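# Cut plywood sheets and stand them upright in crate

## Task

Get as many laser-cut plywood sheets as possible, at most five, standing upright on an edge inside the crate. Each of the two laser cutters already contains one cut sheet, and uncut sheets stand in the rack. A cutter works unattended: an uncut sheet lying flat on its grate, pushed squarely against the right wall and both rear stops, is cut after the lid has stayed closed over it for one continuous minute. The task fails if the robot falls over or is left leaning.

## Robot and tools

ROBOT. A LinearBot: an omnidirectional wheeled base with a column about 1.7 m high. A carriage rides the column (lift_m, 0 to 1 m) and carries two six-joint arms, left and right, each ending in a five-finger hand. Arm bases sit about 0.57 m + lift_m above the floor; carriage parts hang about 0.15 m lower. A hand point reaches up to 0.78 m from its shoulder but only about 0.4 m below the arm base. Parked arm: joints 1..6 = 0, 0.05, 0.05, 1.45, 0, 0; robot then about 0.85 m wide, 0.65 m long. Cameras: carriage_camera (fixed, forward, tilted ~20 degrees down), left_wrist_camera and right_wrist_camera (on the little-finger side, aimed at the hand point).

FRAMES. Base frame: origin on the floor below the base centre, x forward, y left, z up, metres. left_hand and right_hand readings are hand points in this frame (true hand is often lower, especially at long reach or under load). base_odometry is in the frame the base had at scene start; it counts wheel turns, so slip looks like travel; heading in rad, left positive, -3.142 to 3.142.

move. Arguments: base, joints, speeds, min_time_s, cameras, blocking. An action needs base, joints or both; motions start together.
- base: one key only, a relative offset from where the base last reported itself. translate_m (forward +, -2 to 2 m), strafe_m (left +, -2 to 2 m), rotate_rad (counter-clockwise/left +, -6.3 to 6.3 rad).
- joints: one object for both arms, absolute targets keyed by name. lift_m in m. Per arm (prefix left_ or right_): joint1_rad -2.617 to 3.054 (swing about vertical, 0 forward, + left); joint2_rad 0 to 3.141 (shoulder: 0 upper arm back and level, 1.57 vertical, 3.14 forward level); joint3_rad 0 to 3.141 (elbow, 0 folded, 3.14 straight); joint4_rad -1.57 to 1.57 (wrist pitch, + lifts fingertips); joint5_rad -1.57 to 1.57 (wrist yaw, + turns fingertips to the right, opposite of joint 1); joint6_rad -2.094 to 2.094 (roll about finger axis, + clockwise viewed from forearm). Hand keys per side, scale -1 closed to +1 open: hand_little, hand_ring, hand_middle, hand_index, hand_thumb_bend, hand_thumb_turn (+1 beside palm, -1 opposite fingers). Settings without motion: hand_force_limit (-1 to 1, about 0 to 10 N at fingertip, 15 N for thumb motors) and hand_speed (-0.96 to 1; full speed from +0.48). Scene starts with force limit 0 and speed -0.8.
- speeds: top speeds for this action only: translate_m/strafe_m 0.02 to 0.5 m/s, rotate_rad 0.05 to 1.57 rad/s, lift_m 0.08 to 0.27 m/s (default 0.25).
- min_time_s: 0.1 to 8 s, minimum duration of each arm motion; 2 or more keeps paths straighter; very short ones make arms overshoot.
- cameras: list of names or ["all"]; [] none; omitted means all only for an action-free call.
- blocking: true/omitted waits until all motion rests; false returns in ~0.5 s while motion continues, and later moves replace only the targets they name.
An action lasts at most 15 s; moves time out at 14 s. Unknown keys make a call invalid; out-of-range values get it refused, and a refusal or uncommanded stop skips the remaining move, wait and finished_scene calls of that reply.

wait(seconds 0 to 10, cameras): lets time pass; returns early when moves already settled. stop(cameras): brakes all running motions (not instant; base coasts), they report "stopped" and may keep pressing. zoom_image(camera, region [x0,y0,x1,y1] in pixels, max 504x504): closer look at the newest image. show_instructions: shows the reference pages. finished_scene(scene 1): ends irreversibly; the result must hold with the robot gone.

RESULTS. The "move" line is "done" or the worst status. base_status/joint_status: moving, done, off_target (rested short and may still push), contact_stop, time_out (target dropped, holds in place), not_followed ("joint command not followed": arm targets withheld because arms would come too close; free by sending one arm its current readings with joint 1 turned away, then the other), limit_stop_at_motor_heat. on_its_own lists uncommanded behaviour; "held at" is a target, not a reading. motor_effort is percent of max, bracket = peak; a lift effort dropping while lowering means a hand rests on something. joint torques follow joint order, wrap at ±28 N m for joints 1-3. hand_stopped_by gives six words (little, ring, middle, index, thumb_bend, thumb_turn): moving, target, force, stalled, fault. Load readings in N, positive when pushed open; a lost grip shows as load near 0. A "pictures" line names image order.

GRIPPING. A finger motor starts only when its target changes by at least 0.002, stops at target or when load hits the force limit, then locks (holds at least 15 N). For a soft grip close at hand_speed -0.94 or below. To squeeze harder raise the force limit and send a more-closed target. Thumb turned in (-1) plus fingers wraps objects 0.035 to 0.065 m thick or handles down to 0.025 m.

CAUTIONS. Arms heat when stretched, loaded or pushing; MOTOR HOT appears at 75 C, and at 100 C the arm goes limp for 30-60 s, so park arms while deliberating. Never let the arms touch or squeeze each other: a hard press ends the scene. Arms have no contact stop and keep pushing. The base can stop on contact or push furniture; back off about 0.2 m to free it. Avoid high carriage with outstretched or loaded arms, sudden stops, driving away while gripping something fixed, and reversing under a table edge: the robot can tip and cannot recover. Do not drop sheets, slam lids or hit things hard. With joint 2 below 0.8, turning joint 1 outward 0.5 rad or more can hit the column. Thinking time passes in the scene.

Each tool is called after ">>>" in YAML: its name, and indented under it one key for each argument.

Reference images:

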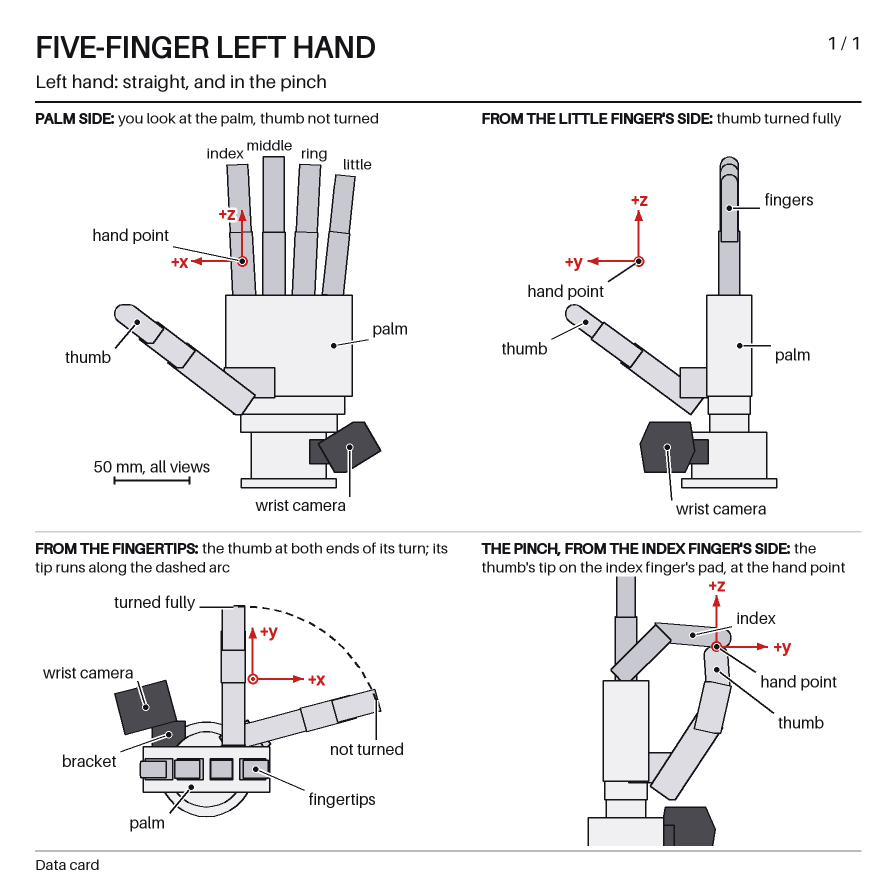

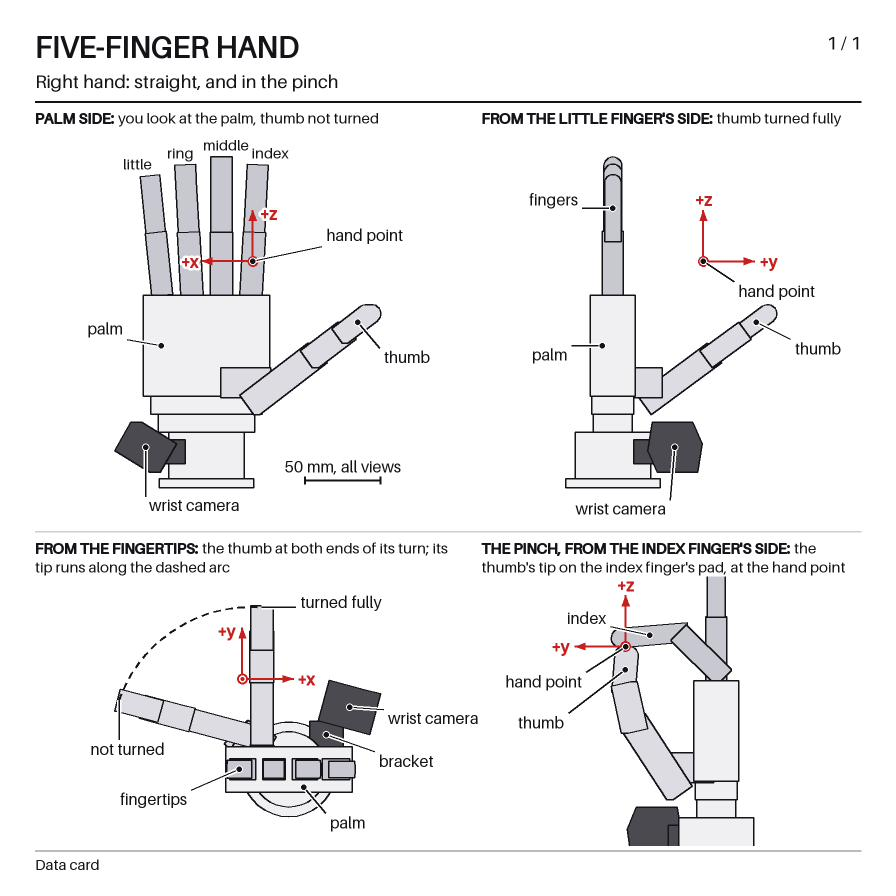

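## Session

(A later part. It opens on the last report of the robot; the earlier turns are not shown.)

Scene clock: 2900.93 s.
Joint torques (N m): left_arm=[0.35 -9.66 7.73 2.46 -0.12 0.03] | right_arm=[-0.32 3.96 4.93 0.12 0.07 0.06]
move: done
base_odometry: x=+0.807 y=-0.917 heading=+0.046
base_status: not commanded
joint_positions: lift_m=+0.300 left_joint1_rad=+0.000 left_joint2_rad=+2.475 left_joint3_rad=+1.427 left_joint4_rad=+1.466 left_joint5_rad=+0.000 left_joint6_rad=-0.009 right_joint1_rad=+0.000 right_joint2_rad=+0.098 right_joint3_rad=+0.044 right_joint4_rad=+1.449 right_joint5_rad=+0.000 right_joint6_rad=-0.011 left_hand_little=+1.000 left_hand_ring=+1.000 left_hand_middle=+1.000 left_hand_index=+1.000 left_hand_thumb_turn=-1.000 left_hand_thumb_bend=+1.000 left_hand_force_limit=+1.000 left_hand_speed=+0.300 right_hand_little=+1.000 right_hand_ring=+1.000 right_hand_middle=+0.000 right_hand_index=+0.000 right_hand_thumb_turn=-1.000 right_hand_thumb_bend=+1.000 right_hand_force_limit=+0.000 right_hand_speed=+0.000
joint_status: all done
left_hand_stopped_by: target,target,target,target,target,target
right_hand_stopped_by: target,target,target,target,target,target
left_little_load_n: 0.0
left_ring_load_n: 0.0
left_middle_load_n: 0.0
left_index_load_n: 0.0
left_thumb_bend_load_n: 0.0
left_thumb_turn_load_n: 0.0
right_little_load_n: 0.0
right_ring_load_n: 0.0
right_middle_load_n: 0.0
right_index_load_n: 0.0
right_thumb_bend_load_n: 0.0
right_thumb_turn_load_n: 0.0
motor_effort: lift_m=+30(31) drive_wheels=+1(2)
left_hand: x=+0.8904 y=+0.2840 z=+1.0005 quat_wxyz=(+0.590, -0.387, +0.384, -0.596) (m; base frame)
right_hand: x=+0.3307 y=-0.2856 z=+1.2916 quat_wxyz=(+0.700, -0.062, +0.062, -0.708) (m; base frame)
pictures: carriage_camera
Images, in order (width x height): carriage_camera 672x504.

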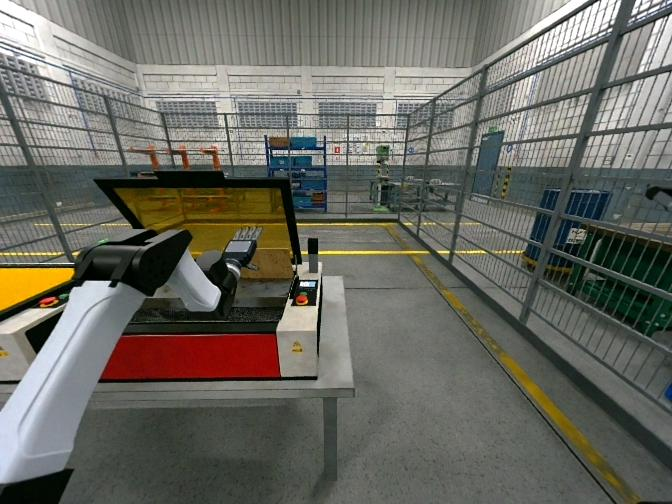

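>>> move:
  base: {"translate_m": 0.08}
  joints: {"lift_m": 0.282}
  speeds: {"translate_m": 0.06, "lift_m": 0.08}
  cameras: ["carriage_camera"]

Scene clock: 2916.60 s.
Joint torques (N m): left_arm=[0.35 -10.4 7.42 2.33 -0.11 0.03] | right_arm=[-0.32 3.96 4.93 0.11 0.07 0.06]
move: done
base_odometry: x=+0.886 y=-0.913 heading=+0.046
base_status: done
joint_positions: lift_m=+0.282 left_joint1_rad=+0.000 left_joint2_rad=+2.484 left_joint3_rad=+1.430 left_joint4_rad=+1.477 left_joint5_rad=+0.000 left_joint6_rad=-0.009 right_joint1_rad=+0.000 right_joint2_rad=+0.098 right_joint3_rad=+0.044 right_joint4_rad=+1.450 right_joint5_rad=+0.000 right_joint6_rad=-0.011 left_hand_little=+1.000 left_hand_ring=+1.000 left_hand_middle=+1.000 left_hand_index=+1.000 left_hand_thumb_turn=-1.000 left_hand_thumb_bend=+1.000 left_hand_force_limit=+1.000 left_hand_speed=+0.300 right_hand_little=+1.000 right_hand_ring=+1.000 right_hand_middle=+0.000 right_hand_index=+0.000 right_hand_thumb_turn=-1.000 right_hand_thumb_bend=+1.000 right_hand_force_limit=+0.000 right_hand_speed=+0.000
joint_status: all done
left_hand_stopped_by: target,target,target,target,target,target
right_hand_stopped_by: target,target,target,target,target,target
left_little_load_n: 0.0
left_ring_load_n: 0.0
left_middle_load_n: 0.0
left_index_load_n: 0.0
left_thumb_bend_load_n: 0.0
left_thumb_turn_load_n: 0.0
right_little_load_n: 0.0
right_ring_load_n: 0.0
right_middle_load_n: 0.0
right_index_load_n: -0.5
right_thumb_bend_load_n: 0.0
right_thumb_turn_load_n: 0.0
motor_effort: lift_m=+29(30) drive_wheels=+3(8)
left_hand: x=+0.8906 y=+0.2840 z=+0.9812 quat_wxyz=(+0.591, -0.385, +0.382, -0.597) (m; base frame)
right_hand: x=+0.3305 y=-0.2856 z=+1.2738 quat_wxyz=(+0.700, -0.062, +0.061, -0.708) (m; base frame)
pictures: carriage_camera
Images, in order (width x height): carriage_camera 672x504.

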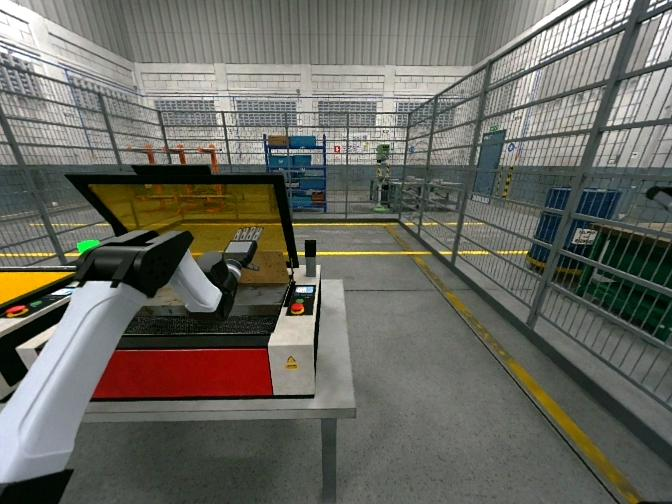

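>>> zoom_image:
  camera: "carriage_camera"
  region: [160, 210, 320, 330]

>>> move:
  cameras: ["left_wrist_camera"]

Scaled by 3.150 from the camera's 672x504 image, which has a finer 960x720 frame.

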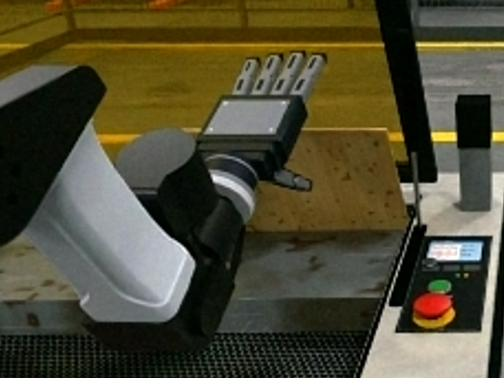

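Scene clock: 2921.53 s.
Joint torques (N m): left_arm=[0.35 -10.4 7.42 2.33 -0.11 0.04] | right_arm=[-0.31 3.96 4.93 0.11 0.06 0.06]
base_odometry: x=+0.886 y=-0.913 heading=+0.046
base_status: done
joint_positions: lift_m=+0.282 left_joint1_rad=+0.000 left_joint2_rad=+2.484 left_joint3_rad=+1.430 left_joint4_rad=+1.477 left_joint5_rad=+0.000 left_joint6_rad=-0.009 right_joint1_rad=+0.000 right_joint2_rad=+0.098 right_joint3_rad=+0.044 right_joint4_rad=+1.450 right_joint5_rad=+0.000 right_joint6_rad=-0.011 left_hand_little=+1.000 left_hand_ring=+1.000 left_hand_middle=+1.000 left_hand_index=+1.000 left_hand_thumb_turn=-1.000 left_hand_thumb_bend=+1.000 left_hand_force_limit=+1.000 left_hand_speed=+0.300 right_hand_little=+1.000 right_hand_ring=+1.000 right_hand_middle=+0.000 right_hand_index=+0.000 right_hand_thumb_turn=-1.000 right_hand_thumb_bend=+1.000 right_hand_force_limit=+0.000 right_hand_speed=+0.000
joint_status: all done
left_hand_stopped_by: target,target,target,target,target,target
right_hand_stopped_by: target,target,target,target,target,target
left_little_load_n: 0.0
left_ring_load_n: 0.0
left_middle_load_n: -0.5
left_index_load_n: 0.0
left_thumb_bend_load_n: 0.0
left_thumb_turn_load_n: 0.0
right_little_load_n: 0.0
right_ring_load_n: 0.0
right_middle_load_n: 0.0
right_index_load_n: 0.0
right_thumb_bend_load_n: -0.5
right_thumb_turn_load_n: 0.0
motor_effort: lift_m=+29(30) drive_wheels=+3(8)
left_hand: x=+0.8906 y=+0.2840 z=+0.9812 quat_wxyz=(+0.591, -0.385, +0.382, -0.597) (m; base frame)
right_hand: x=+0.3305 y=-0.2856 z=+1.2738 quat_wxyz=(+0.700, -0.062, +0.061, -0.708) (m; base frame)
pictures: left_wrist_camera
Images, in order (width x height): left_wrist_camera 672x504.

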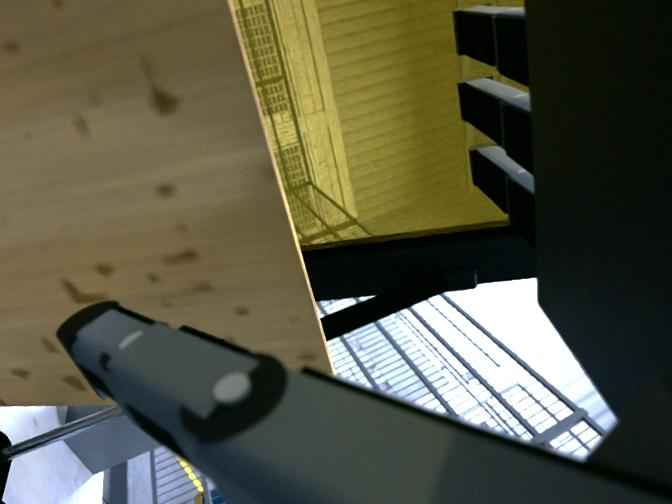

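>>> move:
  base: {"translate_m": 0.033}
  speeds: {"translate_m": 0.05}

>>> move:
  joints: {"left_hand_speed": 0, "left_hand_force_limit": 0.2, "left_hand_index": 0, "left_hand_middle": 0, "left_hand_thumb_bend": 0}
  cameras: ["left_wrist_camera", "carriage_camera"]

>>> zoom_image:
  camera: "carriage_camera"
  region: [160, 210, 320, 330]

Scene clock: 2927.70 s.
Joint torques (N m): left_arm=[0.34 -10.5 7.41 2.33 -0.12 0.03] | right_arm=[-0.32 3.95 4.93 0.11 0.07 0.06]
move: done
base_odometry: x=+0.919 y=-0.912 heading=+0.045
base_status: done
joint_positions: lift_m=+0.282 left_joint1_rad=+0.000 left_joint2_rad=+2.484 left_joint3_rad=+1.430 left_joint4_rad=+1.477 left_joint5_rad=+0.000 left_joint6_rad=-0.009 right_joint1_rad=+0.000 right_joint2_rad=+0.098 right_joint3_rad=+0.044 right_joint4_rad=+1.450 right_joint5_rad=+0.000 right_joint6_rad=-0.011 left_hand_little=+1.000 left_hand_ring=+1.000 left_hand_middle=+1.000 left_hand_index=+1.000 left_hand_thumb_turn=-1.000 left_hand_thumb_bend=+1.000 left_hand_force_limit=+1.000 left_hand_speed=+0.300 right_hand_little=+1.000 right_hand_ring=+1.000 right_hand_middle=+0.000 right_hand_index=+0.000 right_hand_thumb_turn=-1.000 right_hand_thumb_bend=+1.000 right_hand_force_limit=+0.000 right_hand_speed=+0.000
joint_status: not commanded
left_hand_stopped_by: target,target,target,target,target,target
right_hand_stopped_by: target,target,target,target,target,target
left_little_load_n: 0.0
left_ring_load_n: -0.5
left_middle_load_n: 0.0
left_index_load_n: 0.0
left_thumb_bend_load_n: 0.0
left_thumb_turn_load_n: 0.0
right_little_load_n: 0.0
right_ring_load_n: 0.0
right_middle_load_n: 0.0
right_index_load_n: 0.0
right_thumb_bend_load_n: 0.0
right_thumb_turn_load_n: 0.0
motor_effort: lift_m=+29(29) drive_wheels=+6(6)
left_hand: x=+0.8906 y=+0.2840 z=+0.9813 quat_wxyz=(+0.591, -0.385, +0.382, -0.597) (m; base frame)
right_hand: x=+0.3304 y=-0.2856 z=+1.2738 quat_wxyz=(+0.700, -0.062, +0.061, -0.709) (m; base frame)
pictures: none

Scene clock: 2928.90 s.
Joint torques (N m): left_arm=[0.35 -10.39 7.41 2.33 -0.11 0.03] | right_arm=[-0.32 3.95 4.92 0.11 0.07 0.06]
move: done
base_odometry: x=+0.919 y=-0.912 heading=+0.045
base_status: not commanded
joint_positions: lift_m=+0.282 left_joint1_rad=+0.000 left_joint2_rad=+2.484 left_joint3_rad=+1.430 left_joint4_rad=+1.477 left_joint5_rad=+0.000 left_joint6_rad=-0.009 right_joint1_rad=+0.000 right_joint2_rad=+0.098 right_joint3_rad=+0.044 right_joint4_rad=+1.450 right_joint5_rad=+0.000 right_joint6_rad=-0.011 left_hand_little=+1.000 left_hand_ring=+1.000 left_hand_middle=+0.000 left_hand_index=+0.000 left_hand_thumb_turn=-1.000 left_hand_thumb_bend=+0.000 left_hand_force_limit=+0.200 left_hand_speed=+0.000 right_hand_little=+1.000 right_hand_ring=+1.000 right_hand_middle=+0.000 right_hand_index=+0.000 right_hand_thumb_turn=-1.000 right_hand_thumb_bend=+1.000 right_hand_force_limit=+0.000 right_hand_speed=+0.000
joint_status: all done
left_hand_stopped_by: target,target,target,target,target,target
right_hand_stopped_by: target,target,target,target,target,target
left_little_load_n: -0.5
left_ring_load_n: 0.0
left_middle_load_n: 0.0
left_index_load_n: 0.0
left_thumb_bend_load_n: 0.5
left_thumb_turn_load_n: 0.0
right_little_load_n: 0.0
right_ring_load_n: 0.0
right_middle_load_n: 0.0
right_index_load_n: 0.0
right_thumb_bend_load_n: 0.0
right_thumb_turn_load_n: 0.0
motor_effort: lift_m=+29(29) drive_wheels=+6(6)
left_hand: x=+0.8906 y=+0.2840 z=+0.9813 quat_wxyz=(+0.591, -0.385, +0.382, -0.597) (m; base frame)
right_hand: x=+0.3304 y=-0.2856 z=+1.2738 quat_wxyz=(+0.700, -0.062, +0.061, -0.709) (m; base frame)
pictures: carriage_camera, left_wrist_camera
Images, in order (width x height): carriage_camera 672x504, left_wrist_camera 672x504.

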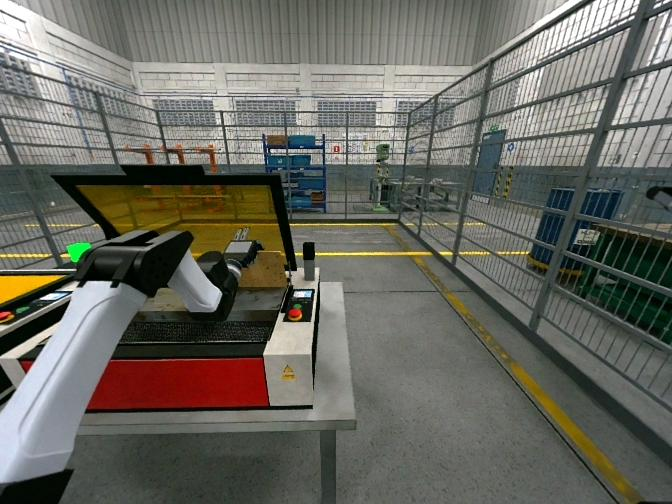

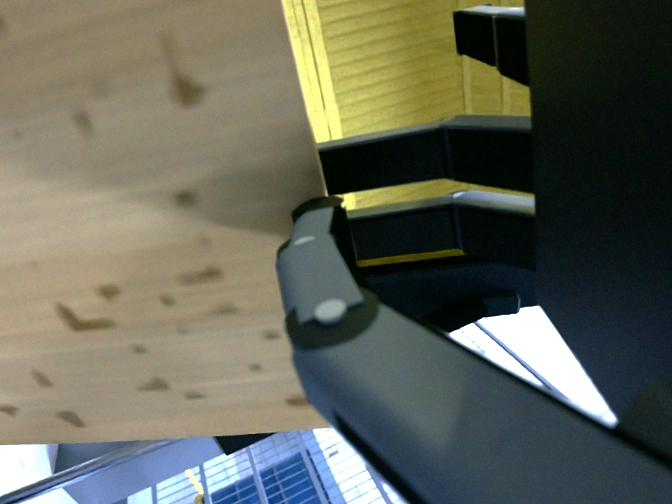

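Scaled by 3.150 from the camera's 672x504 image, which has a finer 960x720 frame.

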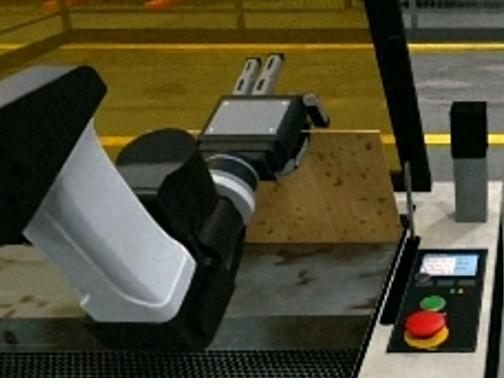

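>>> move:
  base: {"translate_m": 0.012}
  joints: {"lift_m": 0.266}
  speeds: {"translate_m": 0.03, "lift_m": 0.08}
  cameras: ["left_wrist_camera"]

>>> move:
  joints: {"left_hand_speed": -0.85, "left_hand_index": -0.6, "left_hand_middle": -0.6}
  cameras: ["left_wrist_camera"]

Scene clock: 2932.47 s.
Joint torques (N m): left_arm=[0.49 -10.73 7.32 2.27 -0.11 0.03] | right_arm=[-0.34 3.95 4.92 0.13 0.07 0.06]
move: done
base_odometry: x=+0.931 y=-0.911 heading=+0.045
base_status: done
joint_positions: lift_m=+0.266 left_joint1_rad=+0.000 left_joint2_rad=+2.488 left_joint3_rad=+1.431 left_joint4_rad=+1.482 left_joint5_rad=+0.000 left_joint6_rad=-0.009 right_joint1_rad=+0.000 right_joint2_rad=+0.098 right_joint3_rad=+0.044 right_joint4_rad=+1.448 right_joint5_rad=+0.000 right_joint6_rad=-0.011 left_hand_little=+1.000 left_hand_ring=+1.000 left_hand_middle=+0.000 left_hand_index=+0.000 left_hand_thumb_turn=-1.000 left_hand_thumb_bend=+0.000 left_hand_force_limit=+0.200 left_hand_speed=+0.000 right_hand_little=+1.000 right_hand_ring=+1.000 right_hand_middle=+0.000 right_hand_index=+0.000 right_hand_thumb_turn=-1.000 right_hand_thumb_bend=+1.000 right_hand_force_limit=+0.000 right_hand_speed=+0.000
joint_status: all done
left_hand_stopped_by: target,target,target,target,target,target
right_hand_stopped_by: target,target,target,target,target,target
left_little_load_n: 0.5
left_ring_load_n: 0.0
left_middle_load_n: 0.0
left_index_load_n: -0.5
left_thumb_bend_load_n: 0.0
left_thumb_turn_load_n: 0.0
right_little_load_n: 0.5
right_ring_load_n: 0.0
right_middle_load_n: 0.0
right_index_load_n: 0.0
right_thumb_bend_load_n: 0.0
right_thumb_turn_load_n: 0.0
motor_effort: lift_m=+30(30) drive_wheels=+5(10)
left_hand: x=+0.8905 y=+0.2840 z=+0.9645 quat_wxyz=(+0.592, -0.385, +0.381, -0.597) (m; base frame)
right_hand: x=+0.3309 y=-0.2856 z=+1.2576 quat_wxyz=(+0.700, -0.062, +0.062, -0.708) (m; base frame)
pictures: left_wrist_camera
Images, in order (width x height): left_wrist_camera 672x504.

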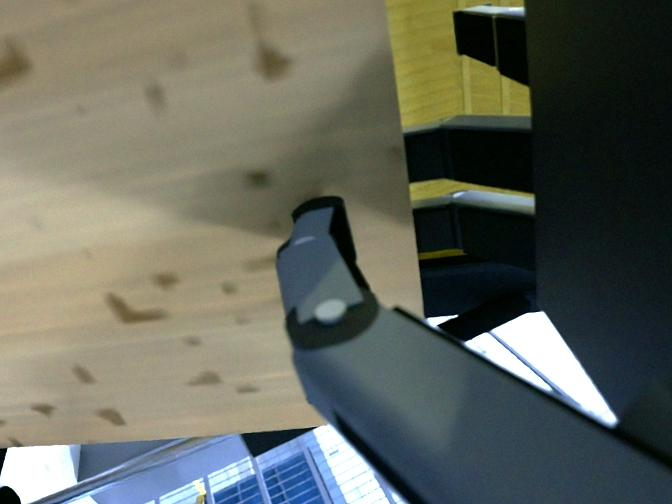

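Scene clock: 2934.13 s.
Joint torques (N m): left_arm=[0.34 -10.76 7.31 2.22 -0.09 0.03] | right_arm=[-0.32 3.95 4.93 0.13 0.07 0.06]
move: off_target
base_odometry: x=+0.931 y=-0.911 heading=+0.045
base_status: not commanded
joint_positions: lift_m=+0.266 left_joint1_rad=+0.000 left_joint2_rad=+2.488 left_joint3_rad=+1.431 left_joint4_rad=+1.486 left_joint5_rad=-0.003 left_joint6_rad=-0.009 right_joint1_rad=+0.000 right_joint2_rad=+0.098 right_joint3_rad=+0.044 right_joint4_rad=+1.448 right_joint5_rad=+0.000 right_joint6_rad=-0.011 left_hand_little=+1.000 left_hand_ring=+1.000 left_hand_middle=-0.176 left_hand_index=-0.164 left_hand_thumb_turn=-1.000 left_hand_thumb_bend=+0.001 left_hand_force_limit=+0.200 left_hand_speed=-0.850 right_hand_little=+1.000 right_hand_ring=+1.000 right_hand_middle=+0.000 right_hand_index=+0.000 right_hand_thumb_turn=-1.000 right_hand_thumb_bend=+1.000 right_hand_force_limit=+0.000 right_hand_speed=+0.000
joint_status: left_hand_middle off_target (ended at -0.176, target -0.600); left_hand_index off_target (ended at -0.164, target -0.600); the others done
left_hand_stopped_by: target,target,force,force,target,target
right_hand_stopped_by: target,target,target,target,target,target
left_little_load_n: 0.0
left_ring_load_n: 0.0
left_middle_load_n: 6.5
left_index_load_n: 4.5
left_thumb_bend_load_n: 1.5
left_thumb_turn_load_n: -1.0
right_little_load_n: 0.0
right_ring_load_n: 0.0
right_middle_load_n: 0.0
right_index_load_n: 0.0
right_thumb_bend_load_n: 0.0
right_thumb_turn_load_n: 0.0
motor_effort: lift_m=+30(30) drive_wheels=+5(5)
left_hand: x=+0.8904 y=+0.2845 z=+0.9654 quat_wxyz=(+0.593, -0.385, +0.380, -0.597) (m; base frame)
right_hand: x=+0.3309 y=-0.2856 z=+1.2576 quat_wxyz=(+0.700, -0.062, +0.062, -0.708) (m; base frame)
pictures: left_wrist_camera
Images, in order (width x height): left_wrist_camera 672x504.

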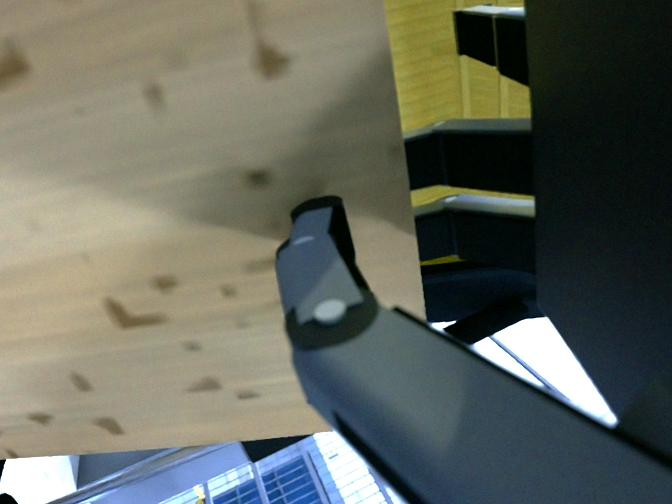

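>>> move:
  joints: {"left_hand_speed": -0.75, "left_hand_force_limit": 1, "left_hand_index": -0.5, "left_hand_middle": -0.5, "left_hand_thumb_bend": -0.1}

>>> move:
  base: {"translate_m": -0.03}
  joints: {"lift_m": 0.33}
  speeds: {"translate_m": 0.05, "lift_m": 0.1}
  cameras: ["carriage_camera"]

>>> move:
  base: {"translate_m": -0.08}
  joints: {"lift_m": 0.43}
  speeds: {"translate_m": 0.08, "lift_m": 0.12}
  cameras: ["carriage_camera"]

Scene clock: 2937.80 s.
Joint torques (N m): left_arm=[0.35 -10.77 7.31 2.22 -0.06 0.03] | right_arm=[-0.32 3.95 4.93 0.13 0.07 0.06]
move: off_target
base_odometry: x=+0.931 y=-0.911 heading=+0.045
base_status: not commanded
joint_positions: lift_m=+0.266 left_joint1_rad=+0.000 left_joint2_rad=+2.488 left_joint3_rad=+1.431 left_joint4_rad=+1.486 left_joint5_rad=-0.005 left_joint6_rad=-0.009 right_joint1_rad=+0.000 right_joint2_rad=+0.098 right_joint3_rad=+0.044 right_joint4_rad=+1.448 right_joint5_rad=+0.000 right_joint6_rad=-0.011 left_hand_little=+1.000 left_hand_ring=+1.000 left_hand_middle=-0.187 left_hand_index=-0.179 left_hand_thumb_turn=-1.000 left_hand_thumb_bend=-0.042 left_hand_force_limit=+1.000 left_hand_speed=-0.750 right_hand_little=+1.000 right_hand_ring=+1.000 right_hand_middle=+0.000 right_hand_index=+0.000 right_hand_thumb_turn=-1.000 right_hand_thumb_bend=+1.000 right_hand_force_limit=+0.000 right_hand_speed=+0.000
joint_status: left_hand_middle off_target (ended at -0.187, target -0.500); left_hand_index off_target (ended at -0.179, target -0.500); left_hand_thumb_bend off_target (ended at -0.042, target -0.100); the others done
left_hand_stopped_by: target,target,force,force,force,target
right_hand_stopped_by: target,target,target,target,target,target
left_little_load_n: 0.0
left_ring_load_n: 0.0
left_middle_load_n: 12.5
left_index_load_n: 11.0
left_thumb_bend_load_n: 14.5
left_thumb_turn_load_n: 0.5
right_little_load_n: 0.0
right_ring_load_n: 0.0
right_middle_load_n: 0.0
right_index_load_n: 0.0
right_thumb_bend_load_n: 0.0
right_thumb_turn_load_n: 0.0
motor_effort: lift_m=+30(30) drive_wheels=+5(5)
left_hand: x=+0.8905 y=+0.2850 z=+0.9654 quat_wxyz=(+0.593, -0.385, +0.379, -0.597) (m; base frame)
right_hand: x=+0.3309 y=-0.2856 z=+1.2576 quat_wxyz=(+0.700, -0.062, +0.062, -0.708) (m; base frame)
pictures: none

Scene clock: 2938.97 s.
Joint torques (N m): left_arm=[0.28 -11.12 7.35 2.59 -0.05 0.06] | right_arm=[-0.32 3.93 4.92 0.11 0.06 0.06]
move: done
base_odometry: x=+0.901 y=-0.913 heading=+0.045
base_status: done
joint_positions: lift_m=+0.330 left_joint1_rad=+0.001 left_joint2_rad=+2.491 left_joint3_rad=+1.431 left_joint4_rad=+1.459 left_joint5_rad=-0.006 left_joint6_rad=-0.008 right_joint1_rad=+0.000 right_joint2_rad=+0.098 right_joint3_rad=+0.044 right_joint4_rad=+1.450 right_joint5_rad=+0.000 right_joint6_rad=-0.011 left_hand_little=+1.000 left_hand_ring=+1.000 left_hand_middle=-0.187 left_hand_index=-0.180 left_hand_thumb_turn=-1.000 left_hand_thumb_bend=-0.042 left_hand_force_limit=+1.000 left_hand_speed=-0.750 right_hand_little=+1.000 right_hand_ring=+1.000 right_hand_middle=+0.000 right_hand_index=+0.000 right_hand_thumb_turn=-1.000 right_hand_thumb_bend=+1.000 right_hand_force_limit=+0.000 right_hand_speed=+0.000
joint_status: all done
left_hand_stopped_by: target,target,force,force,force,target
right_hand_stopped_by: target,target,target,target,target,target
left_little_load_n: 0.0
left_ring_load_n: 0.0
left_middle_load_n: 10.5
left_index_load_n: 6.0
left_thumb_bend_load_n: 9.0
left_thumb_turn_load_n: 0.0
right_little_load_n: 0.0
right_ring_load_n: 0.5
right_middle_load_n: 0.0
right_index_load_n: 0.0
right_thumb_bend_load_n: 0.0
right_thumb_turn_load_n: 0.0
motor_effort: lift_m=+36(44) drive_wheels=-2(8)
left_hand: x=+0.8921 y=+0.2859 z=+1.0196 quat_wxyz=(+0.588, -0.394, +0.388, -0.590) (m; base frame)
right_hand: x=+0.3305 y=-0.2856 z=+1.3211 quat_wxyz=(+0.700, -0.062, +0.061, -0.708) (m; base frame)
pictures: carriage_camera
Images, in order (width x height): carriage_camera 672x504.

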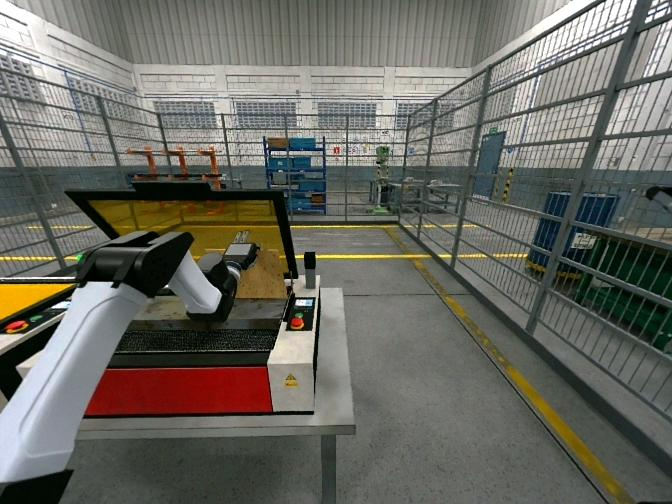

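Scene clock: 2940.60 s.
Joint torques (N m): left_arm=[0.38 -11.37 7.27 2.67 -0.05 0.03] | right_arm=[-0.32 3.93 4.92 0.14 0.07 0.06]
move: done
base_odometry: x=+0.821 y=-0.917 heading=+0.045
base_status: done
joint_positions: lift_m=+0.430 left_joint1_rad=+0.001 left_joint2_rad=+2.496 left_joint3_rad=+1.431 left_joint4_rad=+1.450 left_joint5_rad=-0.006 left_joint6_rad=-0.008 right_joint1_rad=+0.000 right_joint2_rad=+0.098 right_joint3_rad=+0.044 right_joint4_rad=+1.448 right_joint5_rad=+0.000 right_joint6_rad=-0.011 left_hand_little=+1.000 left_hand_ring=+1.000 left_hand_middle=-0.187 left_hand_index=-0.180 left_hand_thumb_turn=-1.000 left_hand_thumb_bend=-0.042 left_hand_force_limit=+1.000 left_hand_speed=-0.750 right_hand_little=+1.000 right_hand_ring=+1.000 right_hand_middle=+0.000 right_hand_index=+0.000 right_hand_thumb_turn=-1.000 right_hand_thumb_bend=+1.000 right_hand_force_limit=+0.000 right_hand_speed=+0.000
joint_status: all done
left_hand_stopped_by: target,target,force,force,force,target
right_hand_stopped_by: target,target,target,target,target,target
left_little_load_n: 0.0
left_ring_load_n: 0.0
left_middle_load_n: 10.5
left_index_load_n: 6.0
left_thumb_bend_load_n: 9.5
left_thumb_turn_load_n: 0.0
right_little_load_n: 0.0
right_ring_load_n: 0.0
right_middle_load_n: 0.0
right_index_load_n: 0.0
right_thumb_bend_load_n: 0.0
right_thumb_turn_load_n: 0.0
motor_effort: lift_m=+36(44) drive_wheels=+0(9)
left_hand: x=+0.8926 y=+0.2859 z=+1.1137 quat_wxyz=(+0.585, -0.398, +0.392, -0.587) (m; base frame)
right_hand: x=+0.3310 y=-0.2856 z=+1.4209 quat_wxyz=(+0.700, -0.063, +0.062, -0.708) (m; base frame)
pictures: carriage_camera
Images, in order (width x height): carriage_camera 672x504.

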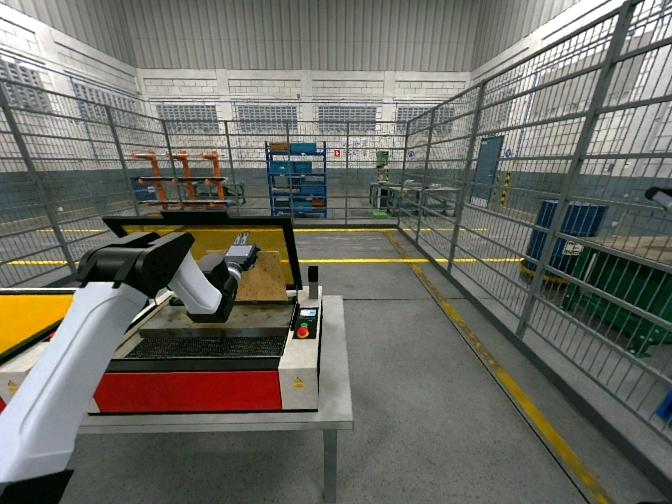

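>>> move:
  base: {"translate_m": -0.52}
  joints: {"lift_m": 0.5, "left_hand_index": -0.6, "left_hand_middle": -0.6, "left_hand_thumb_bend": -0.2}
  speeds: {"translate_m": 0.2, "lift_m": 0.12}
  cameras: ["carriage_camera"]

>>> move:
  base: {"rotate_rad": 1.589}
  speeds: {"rotate_rad": 0.5}
  cameras: ["carriage_camera"]

Scene clock: 2946.20 s.
Joint torques (N m): left_arm=[0.28 -11.79 7.3 2.71 -0.05 0.02] | right_arm=[-0.32 3.92 4.92 0.12 0.07 0.06]
move: off_target
base_odometry: x=+0.302 y=-0.940 heading=+0.045
base_status: done
joint_positions: lift_m=+0.500 left_joint1_rad=+0.001 left_joint2_rad=+2.499 left_joint3_rad=+1.431 left_joint4_rad=+1.448 left_joint5_rad=-0.006 left_joint6_rad=-0.008 right_joint1_rad=+0.000 right_joint2_rad=+0.098 right_joint3_rad=+0.044 right_joint4_rad=+1.448 right_joint5_rad=+0.000 right_joint6_rad=-0.011 left_hand_little=+1.000 left_hand_ring=+1.000 left_hand_middle=-0.187 left_hand_index=-0.195 left_hand_thumb_turn=-1.000 left_hand_thumb_bend=-0.056 left_hand_force_limit=+1.000 left_hand_speed=-0.750 right_hand_little=+1.000 right_hand_ring=+1.000 right_hand_middle=+0.000 right_hand_index=+0.000 right_hand_thumb_turn=-1.000 right_hand_thumb_bend=+1.000 right_hand_force_limit=+0.000 right_hand_speed=+0.000
joint_status: left_hand_middle off_target (ended at -0.187, target -0.600); left_hand_index off_target (ended at -0.195, target -0.600); left_hand_thumb_bend off_target (ended at -0.056, target -0.200); the others done
left_hand_stopped_by: target,target,force,force,force,target
right_hand_stopped_by: target,target,target,target,target,target
left_little_load_n: 0.0
left_ring_load_n: 0.0
left_middle_load_n: 10.5
left_index_load_n: 11.0
left_thumb_bend_load_n: 14.5
left_thumb_turn_load_n: 0.0
right_little_load_n: 0.0
right_ring_load_n: 0.0
right_middle_load_n: 0.0
right_index_load_n: -0.5
right_thumb_bend_load_n: 0.5
right_thumb_turn_load_n: 0.0
motor_effort: lift_m=+36(43) drive_wheels=+0(12)
left_hand: x=+0.8927 y=+0.2859 z=+1.1814 quat_wxyz=(+0.585, -0.400, +0.393, -0.587) (m; base frame)
right_hand: x=+0.3309 y=-0.2856 z=+1.4909 quat_wxyz=(+0.700, -0.062, +0.062, -0.708) (m; base frame)
pictures: carriage_camera
Images, in order (width x height): carriage_camera 672x504.

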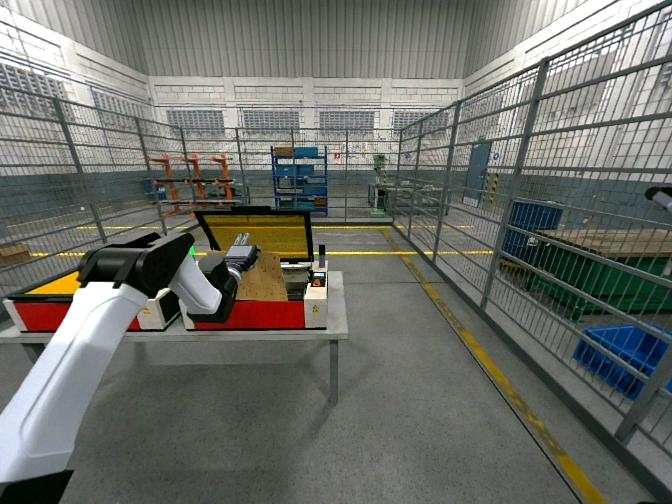

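Scene clock: 2950.30 s.
Joint torques (N m): left_arm=[-0.05 -11.74 7.3 2.71 -0.11 0.03] | right_arm=[-0.31 3.96 4.92 0.13 0.07 0.06]
move: done
base_odometry: x=+0.302 y=-0.940 heading=+1.634
base_status: done
joint_positions: lift_m=+0.500 left_joint1_rad=+0.005 left_joint2_rad=+2.499 left_joint3_rad=+1.431 left_joint4_rad=+1.448 left_joint5_rad=-0.001 left_joint6_rad=-0.008 right_joint1_rad=+0.000 right_joint2_rad=+0.098 right_joint3_rad=+0.044 right_joint4_rad=+1.448 right_joint5_rad=+0.001 right_joint6_rad=-0.011 left_hand_little=+1.000 left_hand_ring=+1.000 left_hand_middle=-0.187 left_hand_index=-0.195 left_hand_thumb_turn=-1.000 left_hand_thumb_bend=-0.056 left_hand_force_limit=+1.000 left_hand_speed=-0.750 right_hand_little=+1.000 right_hand_ring=+1.000 right_hand_middle=+0.000 right_hand_index=+0.000 right_hand_thumb_turn=-1.000 right_hand_thumb_bend=+1.000 right_hand_force_limit=+0.000 right_hand_speed=+0.000
joint_status: not commanded
left_hand_stopped_by: target,target,force,force,force,target
right_hand_stopped_by: target,target,target,target,target,target
left_little_load_n: 0.0
left_ring_load_n: 0.0
left_middle_load_n: 10.5
left_index_load_n: 11.0
left_thumb_bend_load_n: 14.5
left_thumb_turn_load_n: -0.5
right_little_load_n: 0.0
right_ring_load_n: 0.0
right_middle_load_n: 0.0
right_index_load_n: 0.0
right_thumb_bend_load_n: 0.0
right_thumb_turn_load_n: 0.0
motor_effort: lift_m=+36(37) drive_wheels=+5(9)
left_hand: x=+0.8927 y=+0.2881 z=+1.1814 quat_wxyz=(+0.585, -0.399, +0.393, -0.586) (m; base frame)
right_hand: x=+0.3309 y=-0.2857 z=+1.4909 quat_wxyz=(+0.700, -0.062, +0.062, -0.708) (m; base frame)
pictures: carriage_camera
Images, in order (width x height): carriage_camera 672x504.

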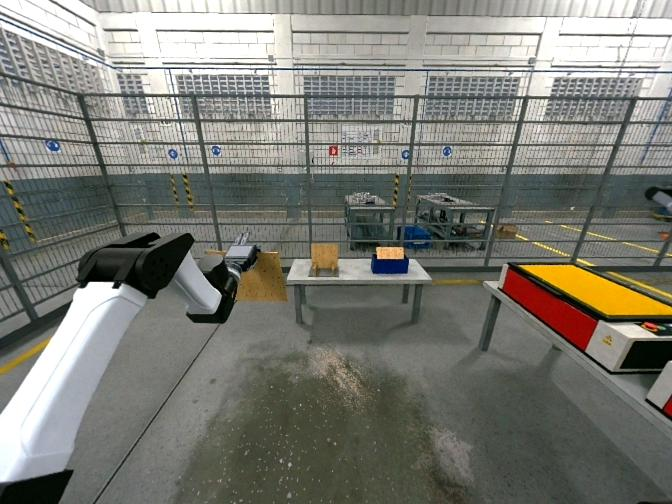

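>>> move:
  base: {"translate_m": 1.24}
  speeds: {"translate_m": 0.3}

>>> move:
  base: {"strafe_m": -0.777}
  joints: {"left_joint1_rad": -0.067, "left_joint2_rad": 2.625, "left_joint3_rad": 1.218, "left_joint4_rad": 1.45, "left_joint5_rad": -0.10, "left_joint6_rad": 0.05}
  speeds: {"strafe_m": 0.2}
  min_time_s: 2.5
  cameras: ["carriage_camera"]

Scene clock: 2960.67 s.
Joint torques (N m): left_arm=[-0.02 -11.79 7.42 2.74 -0.1 0.03] | right_arm=[-0.32 3.97 4.93 0.12 0.06 0.06]
move: done
base_odometry: x=+0.223 y=+0.298 heading=+1.634
base_status: done
joint_positions: lift_m=+0.500 left_joint1_rad=+0.004 left_joint2_rad=+2.499 left_joint3_rad=+1.431 left_joint4_rad=+1.448 left_joint5_rad=-0.001 left_joint6_rad=-0.008 right_joint1_rad=+0.000 right_joint2_rad=+0.098 right_joint3_rad=+0.044 right_joint4_rad=+1.449 right_joint5_rad=+0.001 right_joint6_rad=-0.011 left_hand_little=+1.000 left_hand_ring=+1.000 left_hand_middle=-0.187 left_hand_index=-0.195 left_hand_thumb_turn=-1.000 left_hand_thumb_bend=-0.056 left_hand_force_limit=+1.000 left_hand_speed=-0.750 right_hand_little=+1.000 right_hand_ring=+1.000 right_hand_middle=+0.000 right_hand_index=+0.000 right_hand_thumb_turn=-1.000 right_hand_thumb_bend=+1.000 right_hand_force_limit=+0.000 right_hand_speed=+0.000
joint_status: not commanded
left_hand_stopped_by: target,target,force,force,force,target
right_hand_stopped_by: target,target,target,target,target,target
left_little_load_n: 0.0
left_ring_load_n: 0.0
left_middle_load_n: 10.5
left_index_load_n: 11.5
left_thumb_bend_load_n: 14.0
left_thumb_turn_load_n: -0.5
right_little_load_n: 0.0
right_ring_load_n: 0.0
right_middle_load_n: 0.0
right_index_load_n: 0.0
right_thumb_bend_load_n: 0.0
right_thumb_turn_load_n: -0.5
motor_effort: lift_m=+36(37) drive_wheels=-4(15)
left_hand: x=+0.8927 y=+0.2874 z=+1.1814 quat_wxyz=(+0.585, -0.399, +0.394, -0.586) (m; base frame)
right_hand: x=+0.3306 y=-0.2857 z=+1.4910 quat_wxyz=(+0.700, -0.062, +0.062, -0.708) (m; base frame)
pictures: none

Scene clock: 2965.67 s.
Joint torques (N m): left_arm=[0.44 -9.8 3.51 2.74 -0.21 0.09] | right_arm=[-0.29 4 4.93 0.11 0.05 0.06]
move: done
base_odometry: x=+0.998 y=+0.347 heading=+1.635
base_status: done
joint_positions: lift_m=+0.500 left_joint1_rad=-0.068 left_joint2_rad=+2.617 left_joint3_rad=+1.224 left_joint4_rad=+1.428 left_joint5_rad=-0.091 left_joint6_rad=+0.037 right_joint1_rad=-0.001 right_joint2_rad=+0.098 right_joint3_rad=+0.044 right_joint4_rad=+1.449 right_joint5_rad=+0.001 right_joint6_rad=-0.011 left_hand_little=+1.000 left_hand_ring=+1.000 left_hand_middle=-0.187 left_hand_index=-0.195 left_hand_thumb_turn=-1.000 left_hand_thumb_bend=-0.056 left_hand_force_limit=+1.000 left_hand_speed=-0.750 right_hand_little=+1.000 right_hand_ring=+1.000 right_hand_middle=+0.000 right_hand_index=+0.000 right_hand_thumb_turn=-1.000 right_hand_thumb_bend=+1.000 right_hand_force_limit=+0.000 right_hand_speed=+0.000
joint_status: all done
left_hand_stopped_by: target,target,force,force,force,target
right_hand_stopped_by: target,target,target,target,target,target
left_little_load_n: 0.0
left_ring_load_n: 0.0
left_middle_load_n: 11.0
left_index_load_n: 11.0
left_thumb_bend_load_n: 14.5
left_thumb_turn_load_n: -0.5
right_little_load_n: 0.0
right_ring_load_n: 0.0
right_middle_load_n: 0.0
right_index_load_n: 0.0
right_thumb_bend_load_n: 0.0
right_thumb_turn_load_n: 0.0
motor_effort: lift_m=+36(37) drive_wheels=+0(10)
left_hand: x=+0.8400 y=+0.2623 z=+1.0151 quat_wxyz=(+0.523, -0.488, +0.494, -0.494) (m; base frame)
right_hand: x=+0.3306 y=-0.2858 z=+1.4910 quat_wxyz=(+0.700, -0.062, +0.062, -0.709) (m; base frame)
pictures: carriage_camera
Images, in order (width x height): carriage_camera 672x504.

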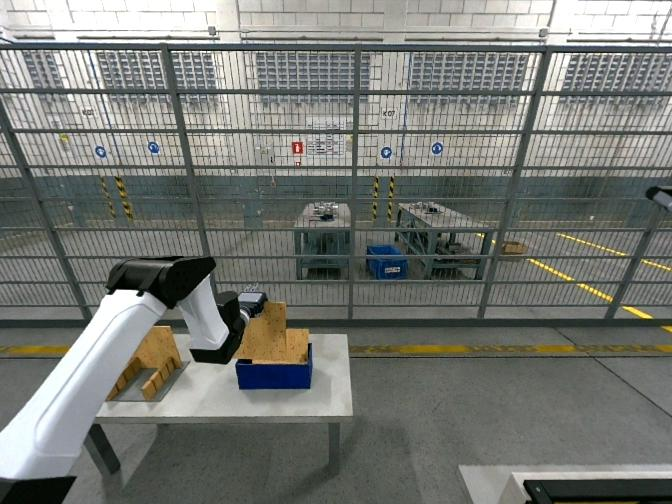

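>>> move:
  base: {"translate_m": 0.13}
  joints: {"lift_m": 0.42}
  speeds: {"translate_m": 0.1}
  cameras: ["carriage_camera"]

>>> zoom_image:
  camera: "carriage_camera"
  region: [190, 290, 350, 430]

Scene clock: 2969.93 s.
Joint torques (N m): left_arm=[0.38 -11.15 3.97 2.97 -0.2 0.08] | right_arm=[-0.27 3.89 4.9 0.13 0.06 0.06]
move: done
base_odometry: x=+0.990 y=+0.477 heading=+1.634
base_status: done
joint_positions: lift_m=+0.420 left_joint1_rad=-0.068 left_joint2_rad=+2.631 left_joint3_rad=+1.219 left_joint4_rad=+1.408 left_joint5_rad=-0.092 left_joint6_rad=+0.037 right_joint1_rad=-0.001 right_joint2_rad=+0.098 right_joint3_rad=+0.044 right_joint4_rad=+1.450 right_joint5_rad=+0.001 right_joint6_rad=-0.011 left_hand_little=+1.000 left_hand_ring=+1.000 left_hand_middle=-0.187 left_hand_index=-0.195 left_hand_thumb_turn=-1.000 left_hand_thumb_bend=-0.056 left_hand_force_limit=+1.000 left_hand_speed=-0.750 right_hand_little=+1.000 right_hand_ring=+1.000 right_hand_middle=+0.000 right_hand_index=+0.000 right_hand_thumb_turn=-1.000 right_hand_thumb_bend=+1.000 right_hand_force_limit=+0.000 right_hand_speed=+0.000
joint_status: all done
left_hand_stopped_by: target,target,force,force,force,target
right_hand_stopped_by: target,target,target,target,target,target
left_little_load_n: 0.0
left_ring_load_n: 0.0
left_middle_load_n: 11.0
left_index_load_n: 10.5
left_thumb_bend_load_n: 14.0
left_thumb_turn_load_n: 0.0
right_little_load_n: 0.0
right_ring_load_n: 0.0
right_middle_load_n: 0.0
right_index_load_n: 0.0
right_thumb_bend_load_n: 0.0
right_thumb_turn_load_n: 0.0
motor_effort: lift_m=+30(31) drive_wheels=+4(8)
left_hand: x=+0.8351 y=+0.2631 z=+0.9198 quat_wxyz=(+0.514, -0.497, +0.504, -0.483) (m; base frame)
right_hand: x=+0.3305 y=-0.2858 z=+1.4117 quat_wxyz=(+0.700, -0.062, +0.062, -0.709) (m; base frame)
pictures: carriage_camera
Images, in order (width x height): carriage_camera 672x504.

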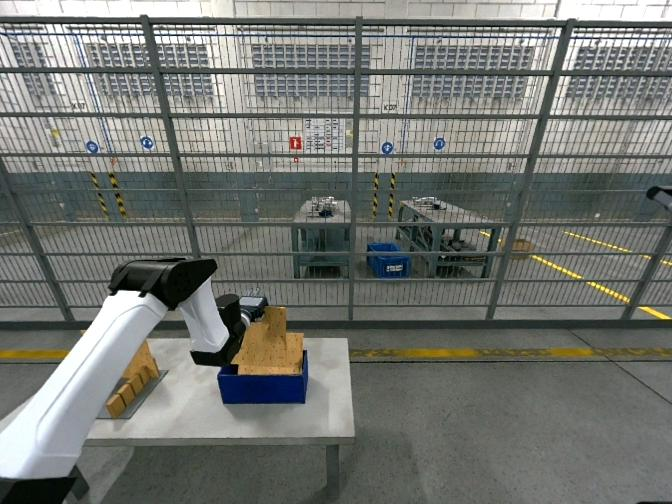

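Scaled by 3.150 from the camera's 672x504 image, which has a finer 960x720 frame.

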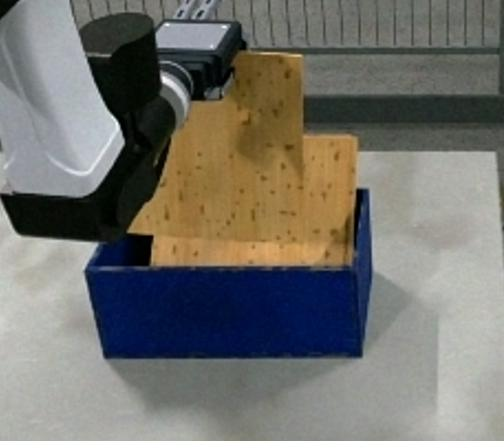

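>>> zoom_image:
  camera: "carriage_camera"
  region: [215, 295, 315, 385]

Scaled by 5.040 from the camera's 672x504 image, which has a finer 960x720 frame.

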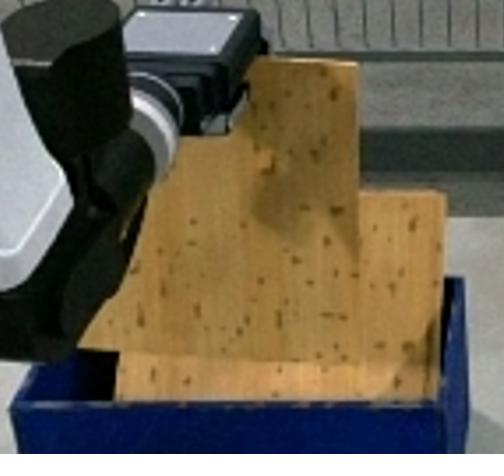

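>>> move:
  base: {"strafe_m": -0.01}
  joints: {"left_joint5_rad": -0.065, "left_joint6_rad": -0.025}
  min_time_s: 1
  speeds: {"strafe_m": 0.05}
  cameras: ["carriage_camera"]

>>> zoom_image:
  camera: "carriage_camera"
  region: [215, 295, 315, 385]

Scene clock: 2993.63 s.
Joint torques (N m): left_arm=[0.59 -11.03 3.96 2.97 -0.02 -0.18] | right_arm=[-0.35 3.96 4.92 0.11 0.06 0.06]
move: done
base_odometry: x=+1.000 y=+0.478 heading=+1.634
base_status: done
joint_positions: lift_m=+0.420 left_joint1_rad=-0.070 left_joint2_rad=+2.631 left_joint3_rad=+1.219 left_joint4_rad=+1.408 left_joint5_rad=-0.075 left_joint6_rad=-0.018 right_joint1_rad=+0.000 right_joint2_rad=+0.098 right_joint3_rad=+0.044 right_joint4_rad=+1.450 right_joint5_rad=+0.001 right_joint6_rad=-0.011 left_hand_little=+1.000 left_hand_ring=+1.000 left_hand_middle=-0.187 left_hand_index=-0.195 left_hand_thumb_turn=-1.000 left_hand_thumb_bend=-0.056 left_hand_force_limit=+1.000 left_hand_speed=-0.750 right_hand_little=+1.000 right_hand_ring=+1.000 right_hand_middle=+0.000 right_hand_index=+0.000 right_hand_thumb_turn=-1.000 right_hand_thumb_bend=+1.000 right_hand_force_limit=+0.000 right_hand_speed=+0.000
joint_status: all done
left_hand_stopped_by: target,target,force,force,force,target
right_hand_stopped_by: target,target,target,target,target,target
left_little_load_n: 0.0
left_ring_load_n: 0.0
left_middle_load_n: 11.0
left_index_load_n: 11.0
left_thumb_bend_load_n: 14.5
left_thumb_turn_load_n: -0.5
right_little_load_n: 0.0
right_ring_load_n: 0.0
right_middle_load_n: 0.0
right_index_load_n: 0.0
right_thumb_bend_load_n: 0.0
right_thumb_turn_load_n: 0.0
motor_effort: lift_m=+30(30) drive_wheels=-2(7)
left_hand: x=+0.8346 y=+0.2551 z=+0.9215 quat_wxyz=(+0.496, -0.507, +0.495, -0.502) (m; base frame)
right_hand: x=+0.3305 y=-0.2857 z=+1.4117 quat_wxyz=(+0.700, -0.062, +0.062, -0.708) (m; base frame)
pictures: carriage_camera
Images, in order (width x height): carriage_camera 672x504.

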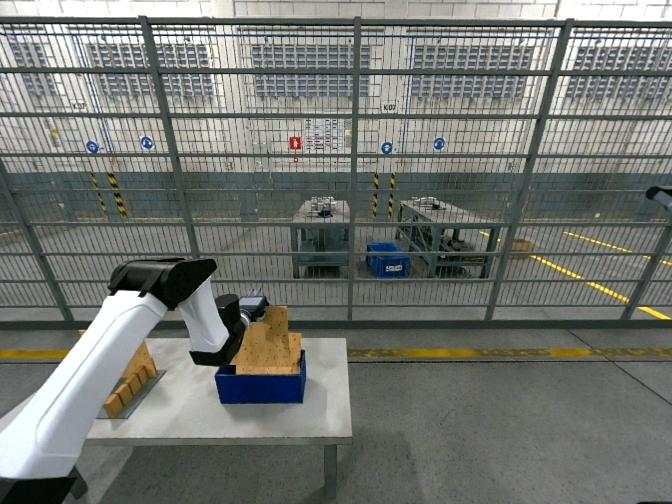

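Scaled by 5.040 from the camera's 672x504 image, which has a finer 960x720 frame.

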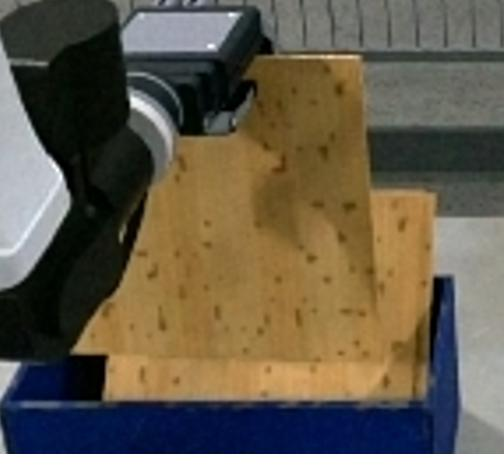

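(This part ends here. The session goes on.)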